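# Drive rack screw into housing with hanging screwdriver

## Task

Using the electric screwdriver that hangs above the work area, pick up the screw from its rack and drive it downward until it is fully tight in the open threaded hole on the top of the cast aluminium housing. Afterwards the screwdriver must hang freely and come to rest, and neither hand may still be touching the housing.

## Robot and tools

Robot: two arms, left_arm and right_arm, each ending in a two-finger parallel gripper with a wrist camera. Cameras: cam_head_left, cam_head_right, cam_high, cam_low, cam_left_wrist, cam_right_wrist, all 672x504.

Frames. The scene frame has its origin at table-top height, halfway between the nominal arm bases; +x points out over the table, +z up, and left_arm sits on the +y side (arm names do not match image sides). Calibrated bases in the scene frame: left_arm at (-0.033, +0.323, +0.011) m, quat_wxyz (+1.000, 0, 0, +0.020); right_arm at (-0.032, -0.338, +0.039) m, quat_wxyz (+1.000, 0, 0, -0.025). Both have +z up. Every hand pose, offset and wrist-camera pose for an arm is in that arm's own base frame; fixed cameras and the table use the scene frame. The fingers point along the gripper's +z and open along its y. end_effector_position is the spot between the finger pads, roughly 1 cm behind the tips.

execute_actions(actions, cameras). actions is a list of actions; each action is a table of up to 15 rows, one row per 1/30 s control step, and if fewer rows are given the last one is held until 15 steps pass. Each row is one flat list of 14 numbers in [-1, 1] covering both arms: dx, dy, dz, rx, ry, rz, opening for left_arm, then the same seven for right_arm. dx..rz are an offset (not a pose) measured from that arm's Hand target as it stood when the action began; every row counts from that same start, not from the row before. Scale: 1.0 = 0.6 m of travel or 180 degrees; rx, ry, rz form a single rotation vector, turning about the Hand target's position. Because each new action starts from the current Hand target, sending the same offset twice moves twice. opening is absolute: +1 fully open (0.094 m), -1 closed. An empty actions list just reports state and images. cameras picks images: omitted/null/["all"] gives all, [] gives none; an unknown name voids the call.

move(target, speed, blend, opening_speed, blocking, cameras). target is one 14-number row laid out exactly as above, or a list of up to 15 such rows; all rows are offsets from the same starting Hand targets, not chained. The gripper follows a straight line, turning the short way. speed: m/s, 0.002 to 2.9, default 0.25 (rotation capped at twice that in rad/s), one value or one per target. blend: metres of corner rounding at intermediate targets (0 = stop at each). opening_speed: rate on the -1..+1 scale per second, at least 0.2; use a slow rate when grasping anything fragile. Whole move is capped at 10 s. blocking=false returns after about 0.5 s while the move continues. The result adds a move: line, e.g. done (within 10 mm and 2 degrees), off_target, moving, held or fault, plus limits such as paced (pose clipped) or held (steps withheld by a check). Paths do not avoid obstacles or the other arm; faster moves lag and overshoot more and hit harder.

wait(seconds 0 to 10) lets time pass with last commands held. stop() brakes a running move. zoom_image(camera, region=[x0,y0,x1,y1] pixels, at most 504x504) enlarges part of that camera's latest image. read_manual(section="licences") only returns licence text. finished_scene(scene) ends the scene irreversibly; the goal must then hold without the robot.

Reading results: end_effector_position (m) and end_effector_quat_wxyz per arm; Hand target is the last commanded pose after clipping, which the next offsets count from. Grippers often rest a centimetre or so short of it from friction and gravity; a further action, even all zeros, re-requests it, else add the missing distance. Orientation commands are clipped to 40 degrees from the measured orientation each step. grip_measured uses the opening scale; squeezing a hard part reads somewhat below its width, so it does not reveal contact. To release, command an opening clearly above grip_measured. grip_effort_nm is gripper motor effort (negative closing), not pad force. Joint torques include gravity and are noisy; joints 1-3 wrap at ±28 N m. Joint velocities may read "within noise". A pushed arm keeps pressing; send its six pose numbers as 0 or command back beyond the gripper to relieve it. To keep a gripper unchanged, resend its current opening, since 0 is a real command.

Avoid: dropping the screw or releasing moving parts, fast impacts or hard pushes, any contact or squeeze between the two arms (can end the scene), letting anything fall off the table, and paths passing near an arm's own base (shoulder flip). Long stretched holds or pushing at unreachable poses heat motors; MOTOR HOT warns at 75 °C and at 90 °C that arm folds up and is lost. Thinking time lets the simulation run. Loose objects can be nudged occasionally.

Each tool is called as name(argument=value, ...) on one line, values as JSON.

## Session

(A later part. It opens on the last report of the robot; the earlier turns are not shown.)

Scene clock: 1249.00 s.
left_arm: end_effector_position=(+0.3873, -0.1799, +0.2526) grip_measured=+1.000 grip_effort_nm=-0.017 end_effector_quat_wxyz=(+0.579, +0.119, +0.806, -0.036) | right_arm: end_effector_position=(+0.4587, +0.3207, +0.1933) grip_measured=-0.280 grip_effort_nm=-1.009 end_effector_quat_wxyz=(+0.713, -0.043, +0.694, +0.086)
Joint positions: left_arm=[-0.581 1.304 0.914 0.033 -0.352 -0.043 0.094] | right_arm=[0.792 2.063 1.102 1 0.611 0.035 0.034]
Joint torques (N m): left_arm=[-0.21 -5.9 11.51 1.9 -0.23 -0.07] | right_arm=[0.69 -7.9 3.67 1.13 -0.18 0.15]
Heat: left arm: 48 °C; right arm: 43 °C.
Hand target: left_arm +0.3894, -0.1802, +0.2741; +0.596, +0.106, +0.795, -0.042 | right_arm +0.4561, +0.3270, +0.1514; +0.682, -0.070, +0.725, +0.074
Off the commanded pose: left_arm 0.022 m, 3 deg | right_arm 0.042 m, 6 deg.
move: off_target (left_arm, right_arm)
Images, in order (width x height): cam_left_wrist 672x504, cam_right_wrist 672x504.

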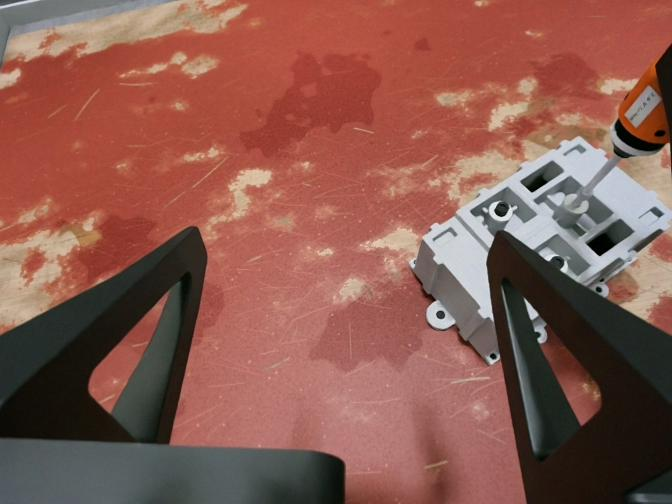

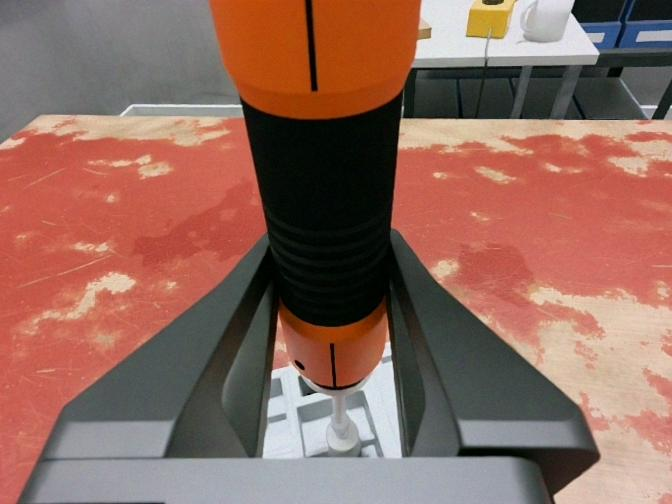

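wait(seconds=1.0, cameras=["cam_right_wrist", "cam_left_wrist"])

zoom_image(camera="cam_left_wrist", region=[540, 130, 640, 250])

zoom_image(camera="cam_right_wrist", region=[290, 380, 390, 460])

Scene clock: 1263.80 s.
left_arm: end_effector_position=(+0.3873, -0.1799, +0.2526) grip_measured=+1.000 grip_effort_nm=-0.027 end_effector_quat_wxyz=(+0.579, +0.119, +0.806, -0.036) | right_arm: end_effector_position=(+0.4589, +0.3207, +0.1921) grip_measured=-0.280 grip_effort_nm=-1.009 end_effector_quat_wxyz=(+0.713, -0.042, +0.695, +0.085)
Joint positions: left_arm=[-0.581 1.304 0.914 0.033 -0.352 -0.043 0.094] | right_arm=[0.792 2.065 1.102 1 0.612 0.037 0.034]
Joint torques (N m): left_arm=[-0.24 -5.9 11.51 1.9 -0.23 -0.09] | right_arm=[0.64 -7.97 3.78 1.08 -0.18 0.15]
Heat: left arm: 48 °C; right arm: 42 °C.
Hand target: left_arm +0.3894, -0.1802, +0.2741; +0.596, +0.106, +0.795, -0.042 | right_arm +0.4561, +0.3270, +0.1513; +0.682, -0.070, +0.725, +0.074
Tool commands: left_gripper/opening=+1.0 right_gripper/opening=-0.4
Off the commanded pose: left_arm 0.022 m, 3 deg | right_arm 0.041 m, 6 deg.
wait: 1.00 s; at rest from the start
Images, in order (width x height): cam_left_wrist 672x504, cam_right_wrist 672x504.

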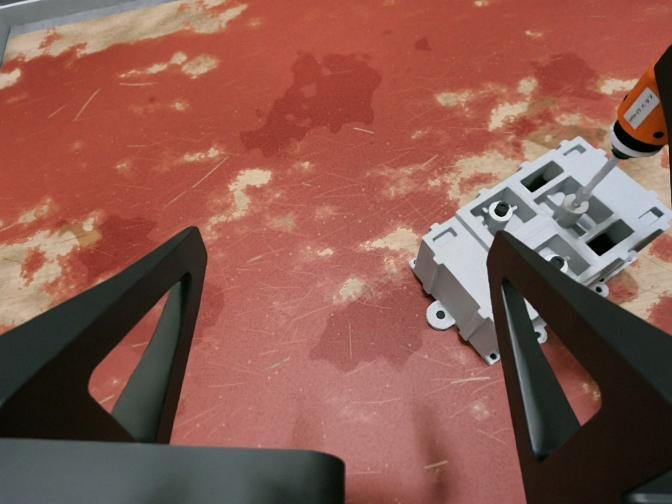

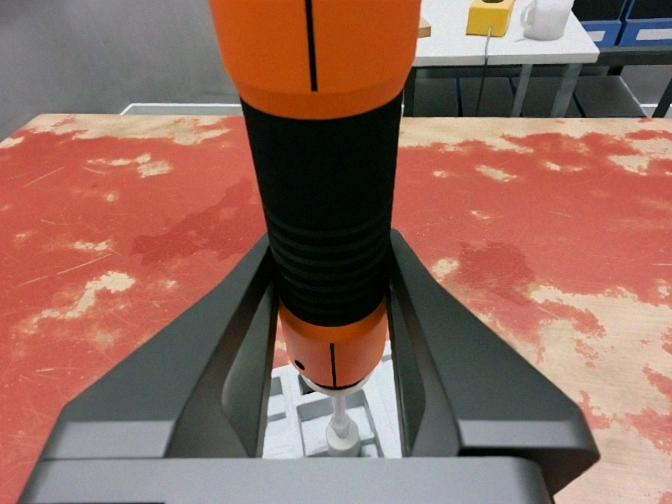

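Scaled by 4.200 from the camera's 672x504 image, which has a finer 960x720 frame.

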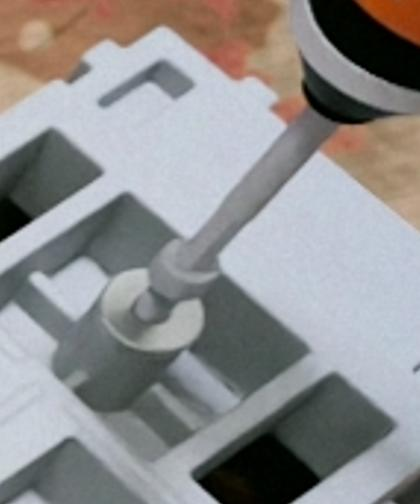

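Scaled by 5.040 from the camera's 672x504 image, which has a finer 960x720 frame.

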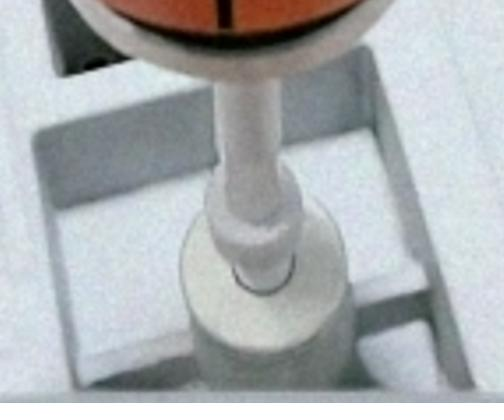

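wait(seconds=3.0, cameras=["cam_right_wrist", "cam_left_wrist"])

zoom_image(camera="cam_left_wrist", region=[540, 130, 640, 250])

Scene clock: 1273.83 s.
left_arm: end_effector_position=(+0.3873, -0.1799, +0.2526) grip_measured=+1.000 grip_effort_nm=-0.027 end_effector_quat_wxyz=(+0.579, +0.119, +0.806, -0.036) | right_arm: end_effector_position=(+0.4589, +0.3207, +0.1921) grip_measured=-0.280 grip_effort_nm=-1.013 end_effector_quat_wxyz=(+0.713, -0.042, +0.695, +0.085)
Joint positions: left_arm=[-0.581 1.304 0.914 0.033 -0.352 -0.043 0.094] | right_arm=[0.792 2.065 1.102 1 0.612 0.037 0.034]
Joint torques (N m): left_arm=[-0.24 -5.86 11.51 1.9 -0.22 -0.08] | right_arm=[0.68 -7.95 3.73 1.11 -0.15 0.15]
Heat: left arm: 48 °C; right arm: 41 °C.
Hand target: left_arm +0.3894, -0.1802, +0.2741; +0.596, +0.106, +0.795, -0.042 | right_arm +0.4561, +0.3270, +0.1513; +0.682, -0.070, +0.725, +0.073
Tool commands: left_gripper/opening=+1.0 right_gripper/opening=-0.4
Off the commanded pose: left_arm 0.022 m, 3 deg | right_arm 0.041 m, 6 deg.
wait: 3.00 s; at rest from the start
Images, in order (width x height): cam_left_wrist 672x504, cam_right_wrist 672x504.

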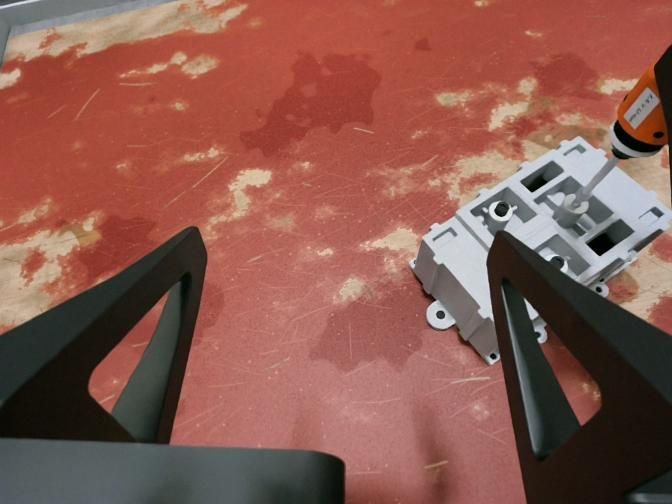

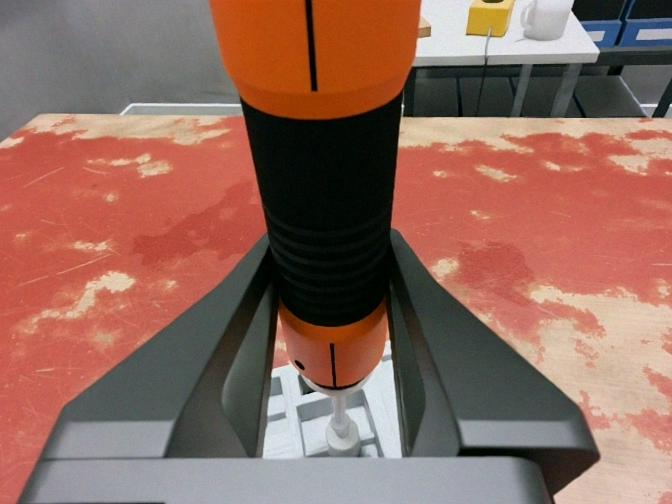

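Scaled by 4.200 from the camera's 672x504 image, which has a finer 960x720 frame.

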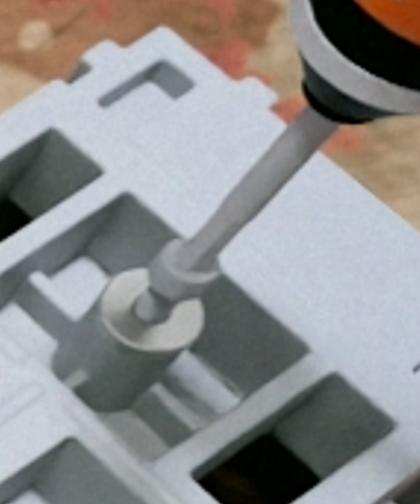

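move(target=[0, 0, 0, 0, 0, 0, 1, 0, -0.002, -0.025, 0, 0, 0, -0.4], speed=0.04, cameras=["cam_right_wrist", "cam_left_wrist"])

zoom_image(camera="cam_left_wrist", region=[540, 130, 640, 250])

zoom_image(camera="cam_right_wrist", region=[290, 380, 390, 460])

Scene clock: 1283.93 s.
left_arm: end_effector_position=(+0.3873, -0.1799, +0.2526) grip_measured=+1.000 grip_effort_nm=-0.017 end_effector_quat_wxyz=(+0.579, +0.119, +0.806, -0.036) | right_arm: end_effector_position=(+0.4576, +0.3183, +0.1870) grip_measured=-0.280 grip_effort_nm=-1.009 end_effector_quat_wxyz=(+0.720, -0.033, +0.687, +0.091)
Joint positions: left_arm=[-0.581 1.304 0.914 0.033 -0.352 -0.043 0.094] | right_arm=[0.792 2.091 1.083 1.075 0.617 0.04 0.034]
Joint torques (N m): left_arm=[-0.25 -5.9 11.51 1.89 -0.22 -0.09] | right_arm=[0.54 -7.15 3.43 0.95 -0.28 0.11]
Heat: left arm: 48 °C; right arm: 41 °C.
Hand target: left_arm +0.3894, -0.1802, +0.2741; +0.596, +0.106, +0.795, -0.042 | right_arm +0.4561, +0.3258, +0.1363; +0.682, -0.070, +0.725, +0.074
Off the commanded pose: left_arm 0.022 m, 3 deg | right_arm 0.051 m, 8 deg.
move: off_target (left_arm, right_arm)
Images, in order (width x height): cam_left_wrist 672x504, cam_right_wrist 672x504.

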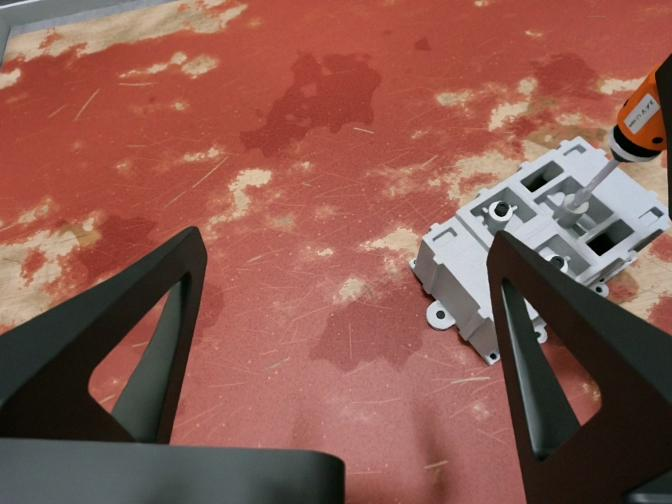

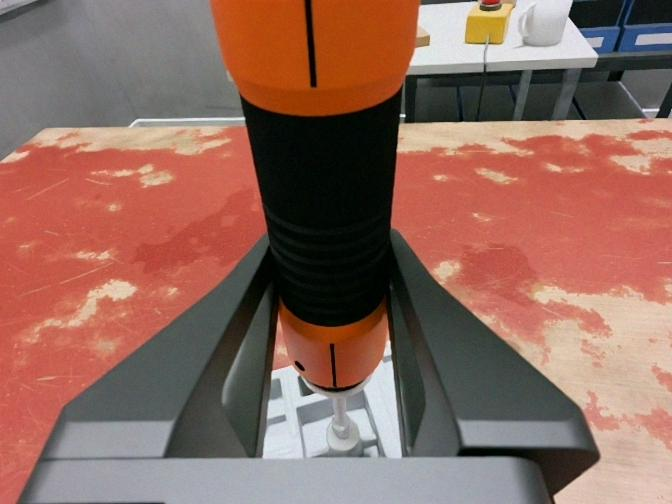

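Scaled by 4.200 from the camera's 672x504 image, which has a finer 960x720 frame.

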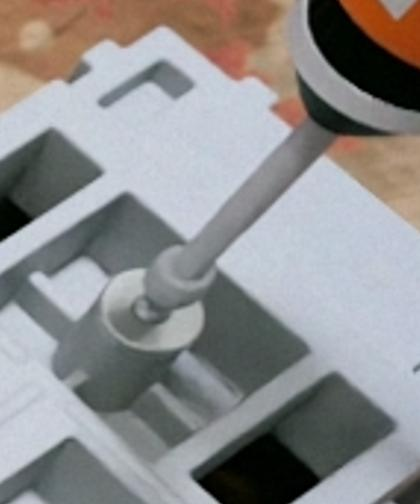

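Scaled by 5.040 from the camera's 672x504 image, which has a finer 960x720 frame.

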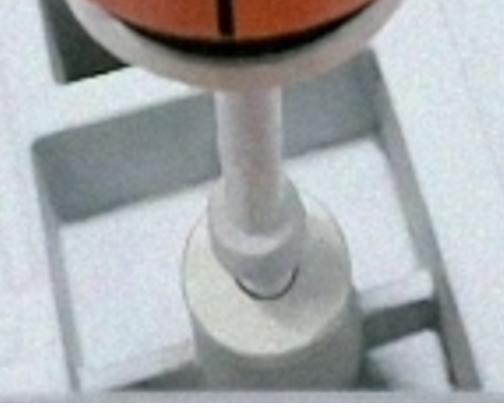

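move(target=[0, 0, 0, 0, 0, 0, 1, 0, 0, -0.01, -0.022, 0.022, 0, -0.4], speed=0.04, cameras=["cam_right_wrist", "cam_left_wrist", "cam_low"])

zoom_image(camera="cam_left_wrist", region=[540, 130, 640, 250])

zoom_image(camera="cam_low", region=[260, 100, 380, 310])

Scene clock: 1303.17 s.
left_arm: end_effector_position=(+0.3873, -0.1799, +0.2526) grip_measured=+1.000 grip_effort_nm=-0.017 end_effector_quat_wxyz=(+0.579, +0.119, +0.806, -0.036) | right_arm: end_effector_position=(+0.4567, +0.3196, +0.1782) grip_measured=-0.280 grip_effort_nm=-1.009 end_effector_quat_wxyz=(+0.712, -0.044, +0.696, +0.088)
Joint positions: left_arm=[-0.581 1.304 0.914 0.033 -0.352 -0.043 0.094] | right_arm=[0.792 2.093 1.076 1.051 0.606 0.041 0.034]
Joint torques (N m): left_arm=[-0.24 -5.89 11.55 1.9 -0.22 -0.08] | right_arm=[0.42 -10 4.83 -0.03 -0.15 0.02]
Heat: left arm: 48 °C; right arm: 40 °C.
Hand target: left_arm +0.3894, -0.1802, +0.2741; +0.596, +0.106, +0.795, -0.042 | right_arm +0.4561, +0.3258, +0.1304; +0.653, -0.091, +0.750, +0.051
Off the commanded pose: left_arm 0.022 m, 3 deg | right_arm 0.048 m, 11 deg.
move: off_target (left_arm, right_arm)
Images, in order (width x height): cam_low 672x504, cam_left_wrist 672x504, cam_right_wrist 672x504.

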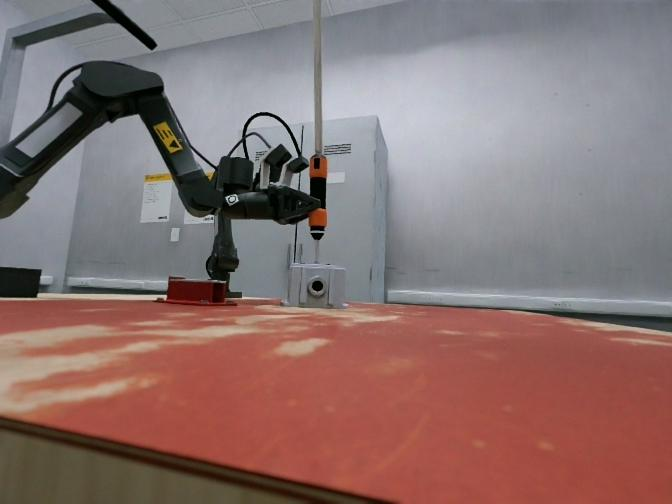

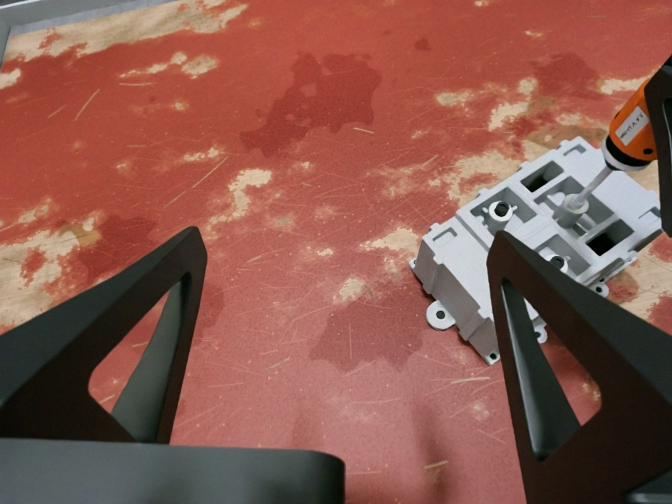

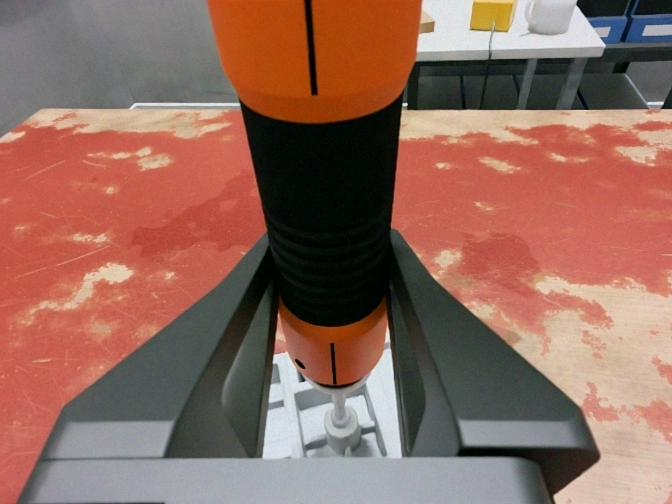

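Scaled by 4.200 from the camera's 672x504 image, which has a finer 960x720 frame.

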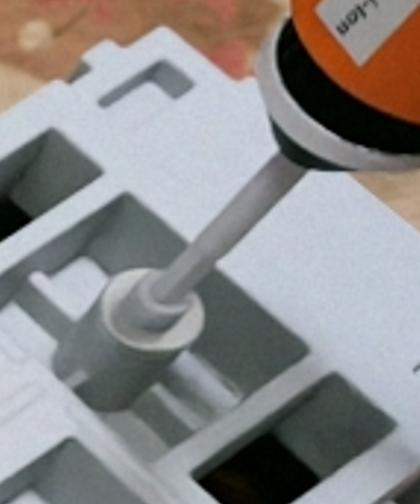

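Scaled by 2.400 from the camera's 672x504 image, which has a finer 960x720 frame.

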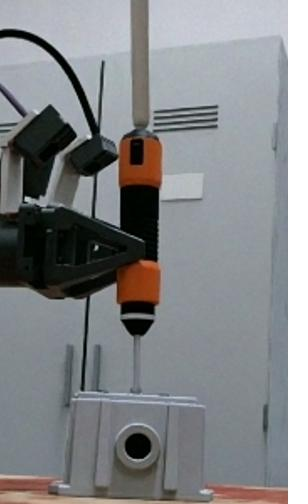

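zoom_image(camera="cam_right_wrist", region=[290, 380, 390, 460])

wait(seconds=2.0, cameras=["cam_right_wrist", "cam_left_wrist"])

zoom_image(camera="cam_left_wrist", region=[550, 160, 610, 230])

Scaled by 5.040 from the camera's 672x504 image, which has a finer 960x720 frame.

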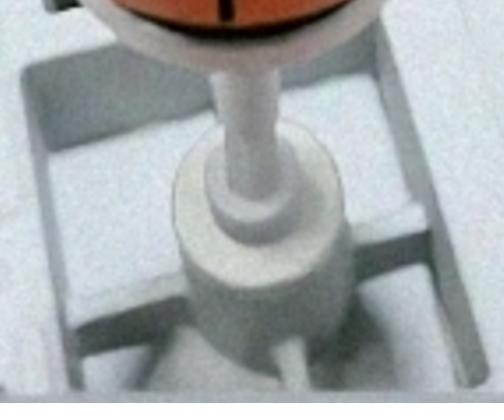

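Scene clock: 1311.80 s.
left_arm: end_effector_position=(+0.3873, -0.1799, +0.2526) grip_measured=+1.000 grip_effort_nm=-0.027 end_effector_quat_wxyz=(+0.579, +0.119, +0.806, -0.036) | right_arm: end_effector_position=(+0.4567, +0.3197, +0.1781) grip_measured=-0.280 grip_effort_nm=-1.004 end_effector_quat_wxyz=(+0.711, -0.044, +0.696, +0.088)
Joint positions: left_arm=[-0.581 1.304 0.914 0.033 -0.352 -0.043 0.094] | right_arm=[0.792 2.093 1.076 1.05 0.606 0.041 0.034]
Joint torques (N m): left_arm=[-0.28 -5.94 11.48 1.9 -0.22 -0.07] | right_arm=[0.55 -9.98 4.74 0 -0.14 0.03]
Heat: left arm: 48 °C; right arm: 39 °C.
Hand target: left_arm +0.3894, -0.1802, +0.2741; +0.596, +0.106, +0.795, -0.042 | right_arm +0.4560, +0.3258, +0.1302; +0.653, -0.091, +0.750, +0.051
Tool commands: left_gripper/opening=+1.0 right_gripper/opening=-0.4
Off the commanded pose: left_arm 0.022 m, 3 deg | right_arm 0.048 m, 11 deg.
wait: 2.00 s; at rest from the start
Images, in order (width x height): cam_left_wrist 672x504, cam_right_wrist 672x504.

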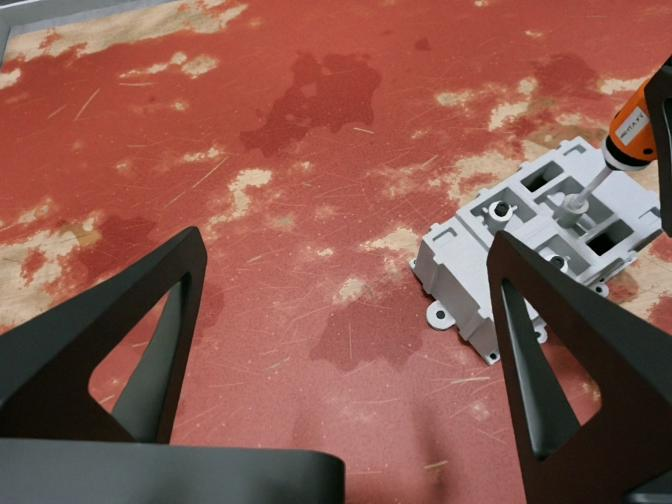

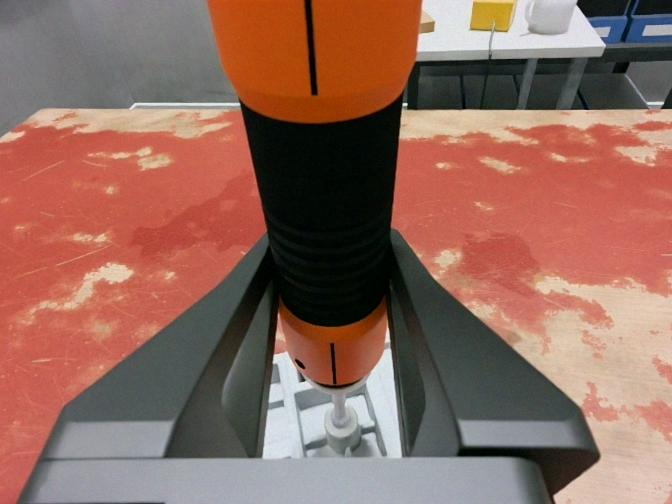

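Scaled by 7.200 from the camera's 672x504 image, which has a finer 960x720 frame.

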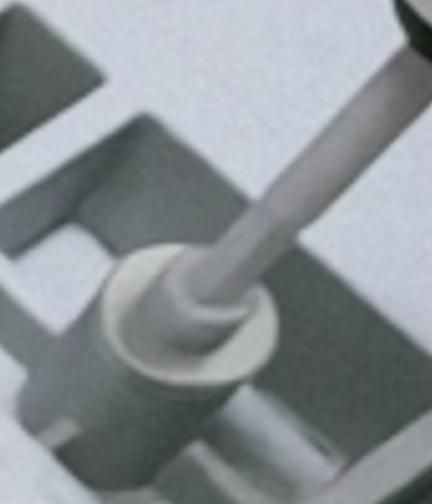

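move(target=[0, 0, 0, 0, 0, 0, 1, 0, 0, -0.02, -0.008, 0.008, 0, -0.4], speed=0.05, cameras=["cam_right_wrist", "cam_left_wrist"])

zoom_image(camera="cam_left_wrist", region=[550, 160, 610, 230])

Scene clock: 1319.70 s.
left_arm: end_effector_position=(+0.3873, -0.1799, +0.2526) grip_measured=+1.000 grip_effort_nm=-0.027 end_effector_quat_wxyz=(+0.579, +0.119, +0.806, -0.036) | right_arm: end_effector_position=(+0.4566, +0.3198, +0.1776) grip_measured=-0.280 grip_effort_nm=-1.009 end_effector_quat_wxyz=(+0.711, -0.045, +0.697, +0.087)
Joint positions: left_arm=[-0.581 1.304 0.914 0.033 -0.352 -0.043 0.094] | right_arm=[0.792 2.092 1.076 1.047 0.605 0.04 0.034]
Joint torques (N m): left_arm=[-0.23 -5.89 11.52 1.89 -0.23 -0.08] | right_arm=[0.46 -9.26 4.52 -0.13 -0.16 0.03]
Heat: left arm: 48 °C; right arm: 39 °C.
Hand target: left_arm +0.3894, -0.1802, +0.2741; +0.596, +0.106, +0.795, -0.042 | right_arm +0.4561, +0.3259, +0.1183; +0.643, -0.099, +0.759, +0.043
Off the commanded pose: left_arm 0.022 m, 3 deg | right_arm 0.060 m, 13 deg.
move: off_target (left_arm, right_arm)
Images, in order (width x height): cam_left_wrist 672x504, cam_right_wrist 672x504.

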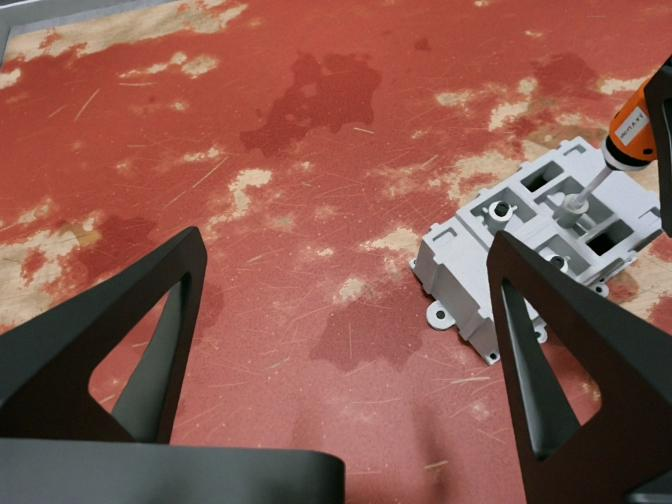

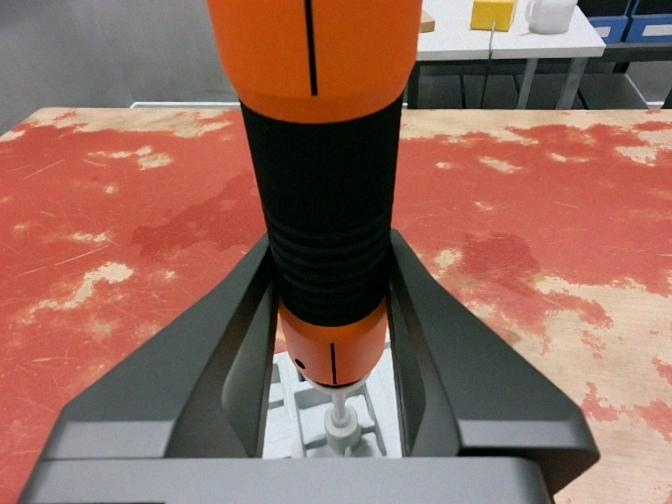

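Scaled by 7.200 from the camera's 672x504 image, which has a finer 960x720 frame.

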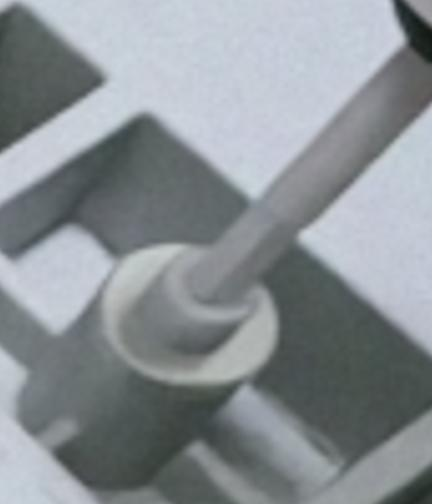

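move(target=[0, 0, 0, 0, 0, 0, 1, 0, 0, -0.03, -0.012, 0.012, 0, -0.4], speed=0.05, cameras=["cam_right_wrist", "cam_left_wrist"])

zoom_image(camera="cam_left_wrist", region=[550, 160, 610, 230])

Scene clock: 1328.43 s.
left_arm: end_effector_position=(+0.3873, -0.1799, +0.2526) grip_measured=+1.000 grip_effort_nm=-0.022 end_effector_quat_wxyz=(+0.579, +0.119, +0.806, -0.036) | right_arm: end_effector_position=(+0.4566, +0.3199, +0.1768) grip_measured=-0.280 grip_effort_nm=-1.013 end_effector_quat_wxyz=(+0.709, -0.047, +0.698, +0.086)
Joint positions: left_arm=[-0.581 1.304 0.914 0.033 -0.352 -0.043 0.094] | right_arm=[0.792 2.091 1.076 1.04 0.604 0.04 0.034]
Joint torques (N m): left_arm=[-0.24 -5.9 11.48 1.89 -0.22 -0.08] | right_arm=[0.7 -7.8 3.69 -0.35 -0.12 0.01]
Heat: left arm: 48 °C; right arm: 39 °C.
Hand target: left_arm +0.3894, -0.1802, +0.2741; +0.596, +0.106, +0.795, -0.042 | right_arm +0.4561, +0.3258, +0.1003; +0.626, -0.110, +0.771, +0.030
Off the commanded pose: left_arm 0.022 m, 3 deg | right_arm 0.077 m, 16 deg.
move: off_target (left_arm, right_arm)
Images, in order (width x height): cam_left_wrist 672x504, cam_right_wrist 672x504.

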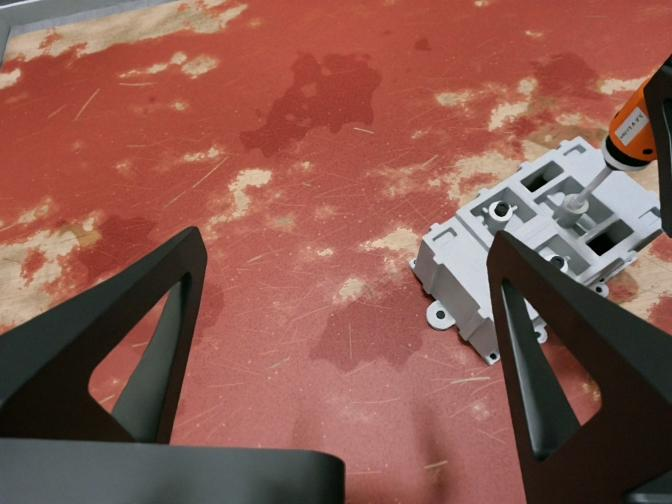

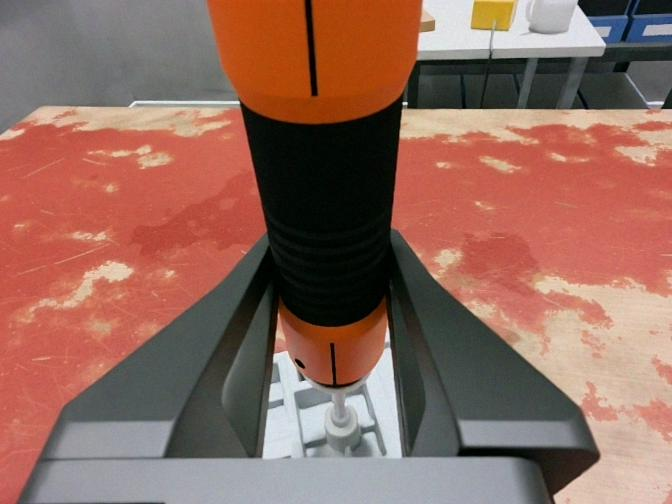

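Scaled by 7.200 from the camera's 672x504 image, which has a finer 960x720 frame.

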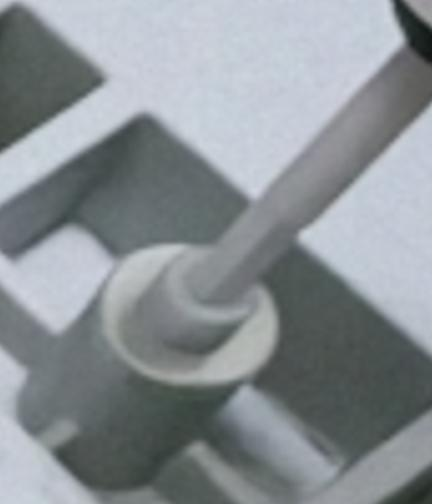

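move(target=[0, 0, 0, 0, 0, 0, 1, 0.003, 0.0, 0.24, 0.0502, -0.0599, -0.0023, -0.4], speed=0.08, cameras=["cam_right_wrist", "cam_left_wrist"])

zoom_image(camera="cam_left_wrist", region=[540, 130, 640, 250])

Scene clock: 1348.50 s.
left_arm: end_effector_position=(+0.3873, -0.1799, +0.2526) grip_measured=+1.000 grip_effort_nm=-0.022 end_effector_quat_wxyz=(+0.579, +0.119, +0.806, -0.036) | right_arm: end_effector_position=(+0.4588, +0.3225, +0.2128) grip_measured=-0.281 grip_effort_nm=-1.013 end_effector_quat_wxyz=(+0.687, -0.067, +0.721, +0.066)
Joint positions: left_arm=[-0.581 1.304 0.914 0.033 -0.352 -0.043 0.094] | right_arm=[0.792 1.97 1.159 0.753 0.601 0.036 0.034]
Joint torques (N m): left_arm=[-0.25 -5.87 11.55 1.9 -0.22 -0.08] | right_arm=[0.54 -14.16 9.01 1.53 0 -0.09]
Heat: left arm: 48 °C; right arm: 40 °C.
Hand target: left_arm +0.3894, -0.1802, +0.2741; +0.596, +0.106, +0.795, -0.042 | right_arm +0.4579, +0.3258, +0.2443; +0.703, -0.060, +0.705, +0.078
Off the commanded pose: left_arm 0.022 m, 3 deg | right_arm 0.032 m, 3 deg.
move: off_target (left_arm, right_arm)
Images, in order (width x height): cam_left_wrist 672x504, cam_right_wrist 672x504.

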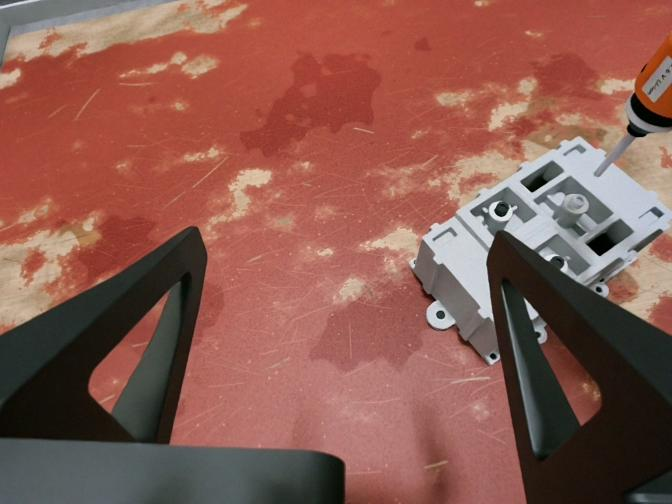

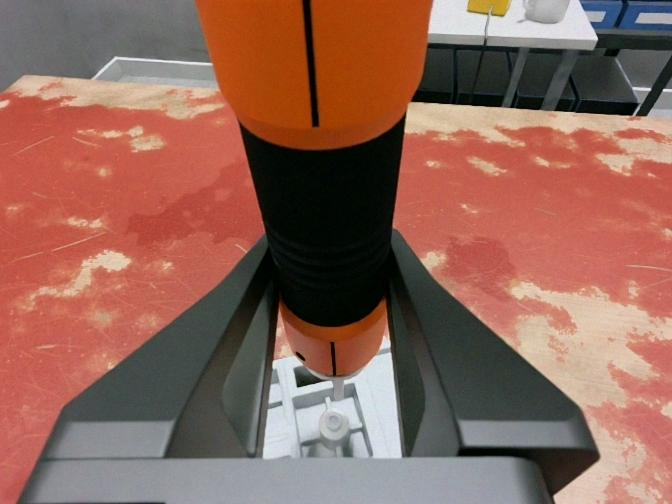

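Scaled by 4.200 from the camera's 672x504 image, which has a finer 960x720 frame.

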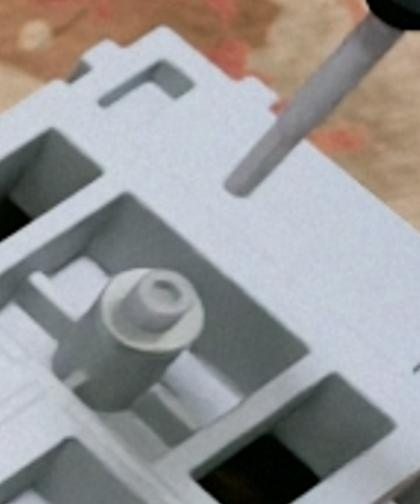

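move(target=[[0, 0, 0, 0, 0, 0, 1, 0.0, -0.03, 0.1, 0, 0, 0, -0.4], [0, 0, 0, 0, 0, 0, 1, 0.009, -0.371, 0.1043, -0.001, 0.005, 0, -0.4]], speed=0.12, blend=0.03)

zoom_image(camera="cam_low", region=[220, 10, 320, 190])

Scene clock: 1384.50 s.
left_arm: end_effector_position=(+0.3873, -0.1799, +0.2526) grip_measured=+1.000 grip_effort_nm=-0.022 end_effector_quat_wxyz=(+0.579, +0.119, +0.806, -0.036) | right_arm: end_effector_position=(+0.4715, +0.1020, +0.2955) grip_measured=-0.281 grip_effort_nm=-1.013 end_effector_quat_wxyz=(+0.688, -0.055, +0.720, +0.071)
Joint positions: left_arm=[-0.581 1.304 0.914 0.033 -0.352 -0.043 0.094] | right_arm=[0.229 1.47 0.928 0.497 0.049 0.029 0.034]
Joint torques (N m): left_arm=[-0.24 -5.91 11.52 1.89 -0.22 -0.07] | right_arm=[0.02 -9.98 5.83 1.73 -0.12 -0.05]
Heat: left arm: 49 °C; right arm: 41 °C.
Hand target: left_arm +0.3894, -0.1802, +0.2741; +0.596, +0.106, +0.795, -0.042 | right_arm +0.4633, +0.1032, +0.3069; +0.697, -0.060, +0.710, +0.077
Off the commanded pose: left_arm 0.022 m, 3 deg | right_arm 0.014 m, 2 deg.
move: off_target (left_arm, right_arm)

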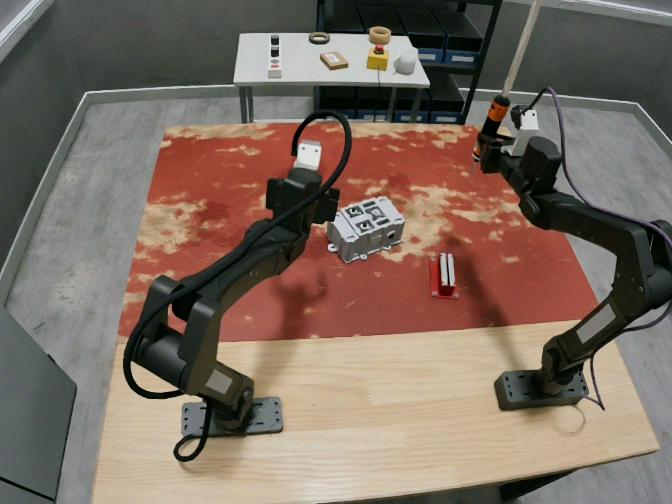

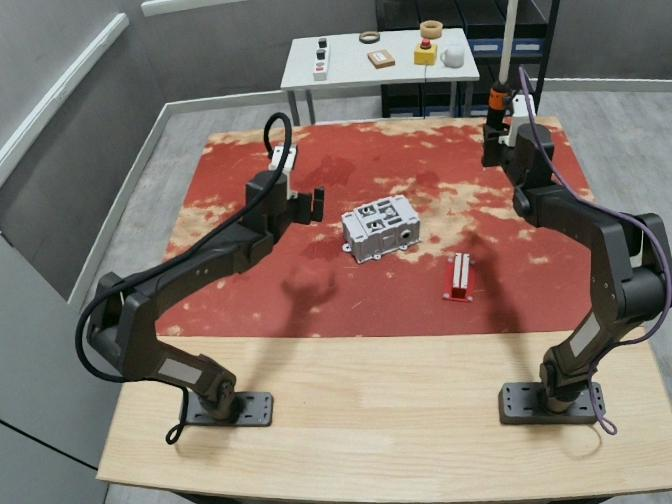

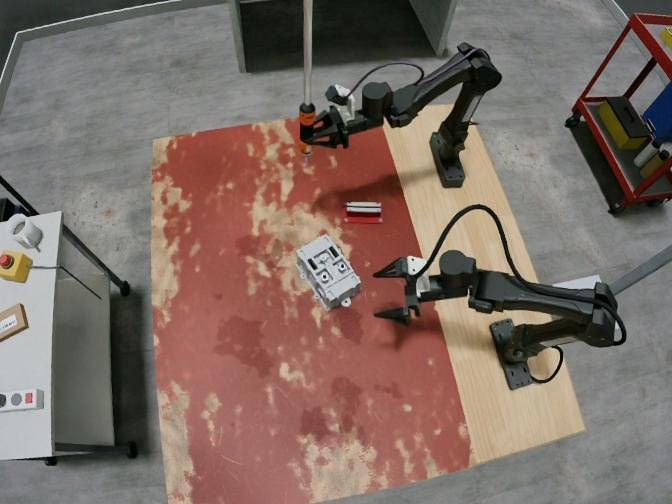

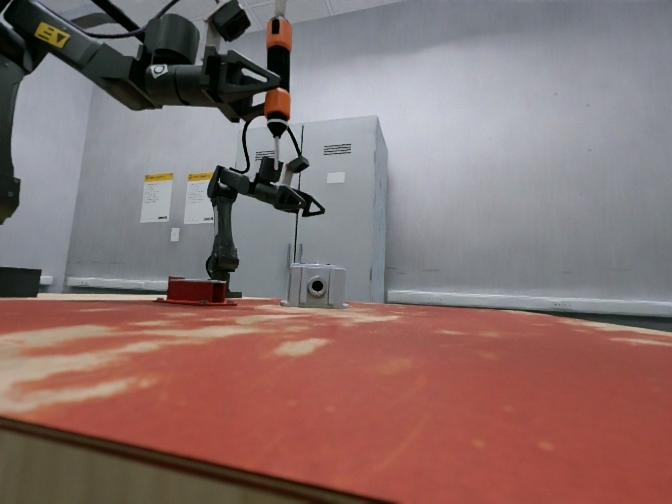

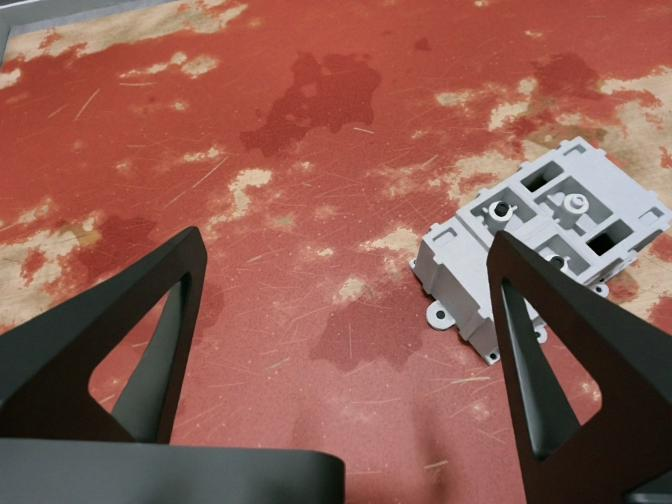

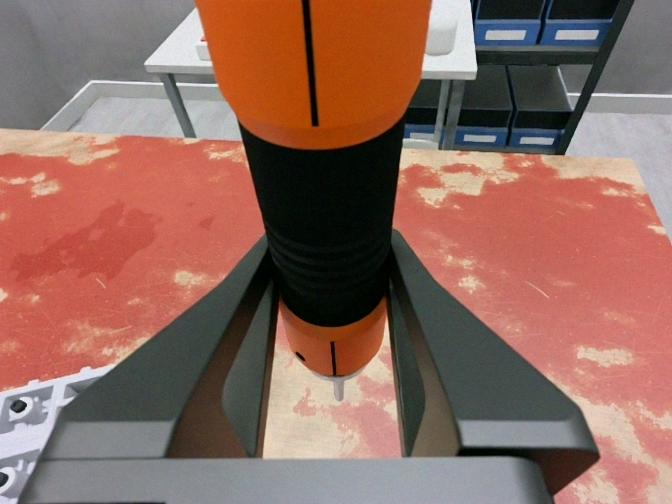

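Scaled by 2.800 from the camera's 672x504 image, which has a finer 960x720 frame.

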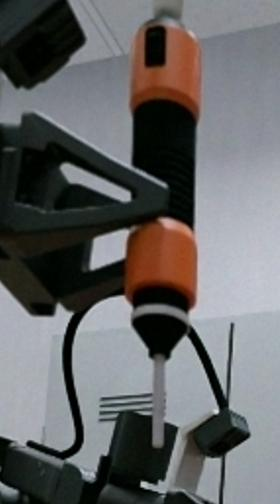

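move(target=[0, 0, 0, 0, 0, 0, 1, -0.0217, -0.006, -0.027, -0.013, 0.012, 0, -0.4], speed=0.06, cameras=["cam_right_wrist", "cam_low", "cam_high"])

zoom_image(camera="cam_low", region=[220, 10, 320, 190])

Scene clock: 1400.40 s.
left_arm: end_effector_position=(+0.3873, -0.1799, +0.2526) grip_measured=+1.000 grip_effort_nm=-0.027 end_effector_quat_wxyz=(+0.579, +0.119, +0.806, -0.036) | right_arm: end_effector_position=(+0.4580, +0.0990, +0.2806) grip_measured=-0.281 grip_effort_nm=-1.013 end_effector_quat_wxyz=(+0.673, -0.068, +0.734, +0.060)
Joint positions: left_arm=[-0.581 1.304 0.914 0.033 -0.352 -0.043 0.094] | right_arm=[0.229 1.423 0.869 0.468 0.048 0 0.034]
Joint torques (N m): left_arm=[-0.24 -5.87 11.48 1.89 -0.22 -0.07] | right_arm=[-0.12 -9.52 5.57 1.69 -0.13 -0.07]
Heat: left arm: 49 °C; right arm: 42 °C.
Hand target: left_arm +0.3894, -0.1802, +0.2741; +0.596, +0.106, +0.795, -0.042 | right_arm +0.4503, +0.0996, +0.2906; +0.682, -0.073, +0.725, +0.064
Off the commanded pose: left_arm 0.022 m, 3 deg | right_arm 0.013 m, 2 deg.
move: off_target (left_arm, right_arm)
Images, in order (width x height): cam_high 672x504, cam_low 672x504, cam_right_wrist 672x504.

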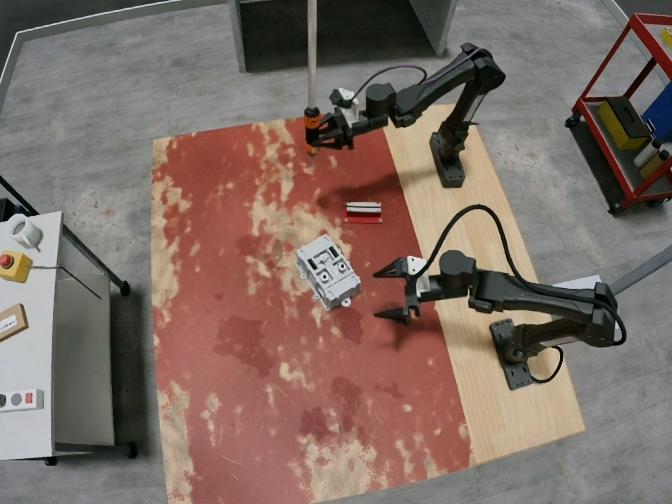

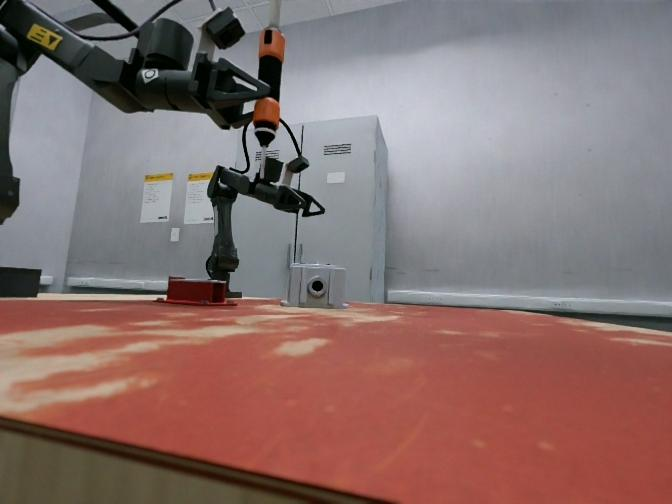

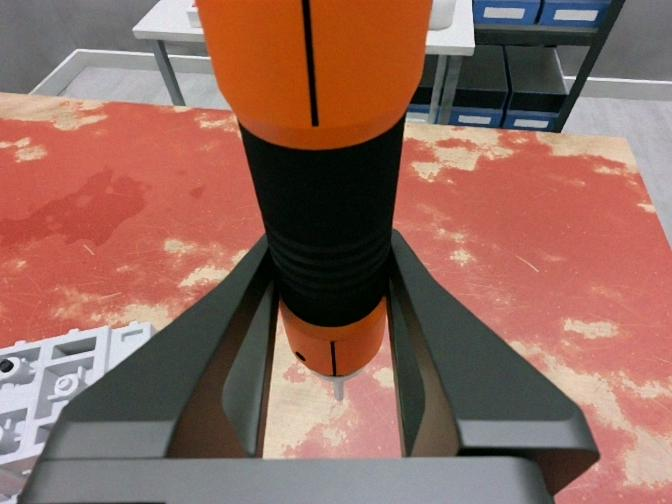

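Scaled by 2.800 from the camera's 672x504 image, which has a finer 960x720 frame.

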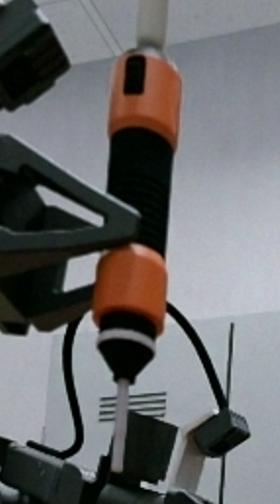

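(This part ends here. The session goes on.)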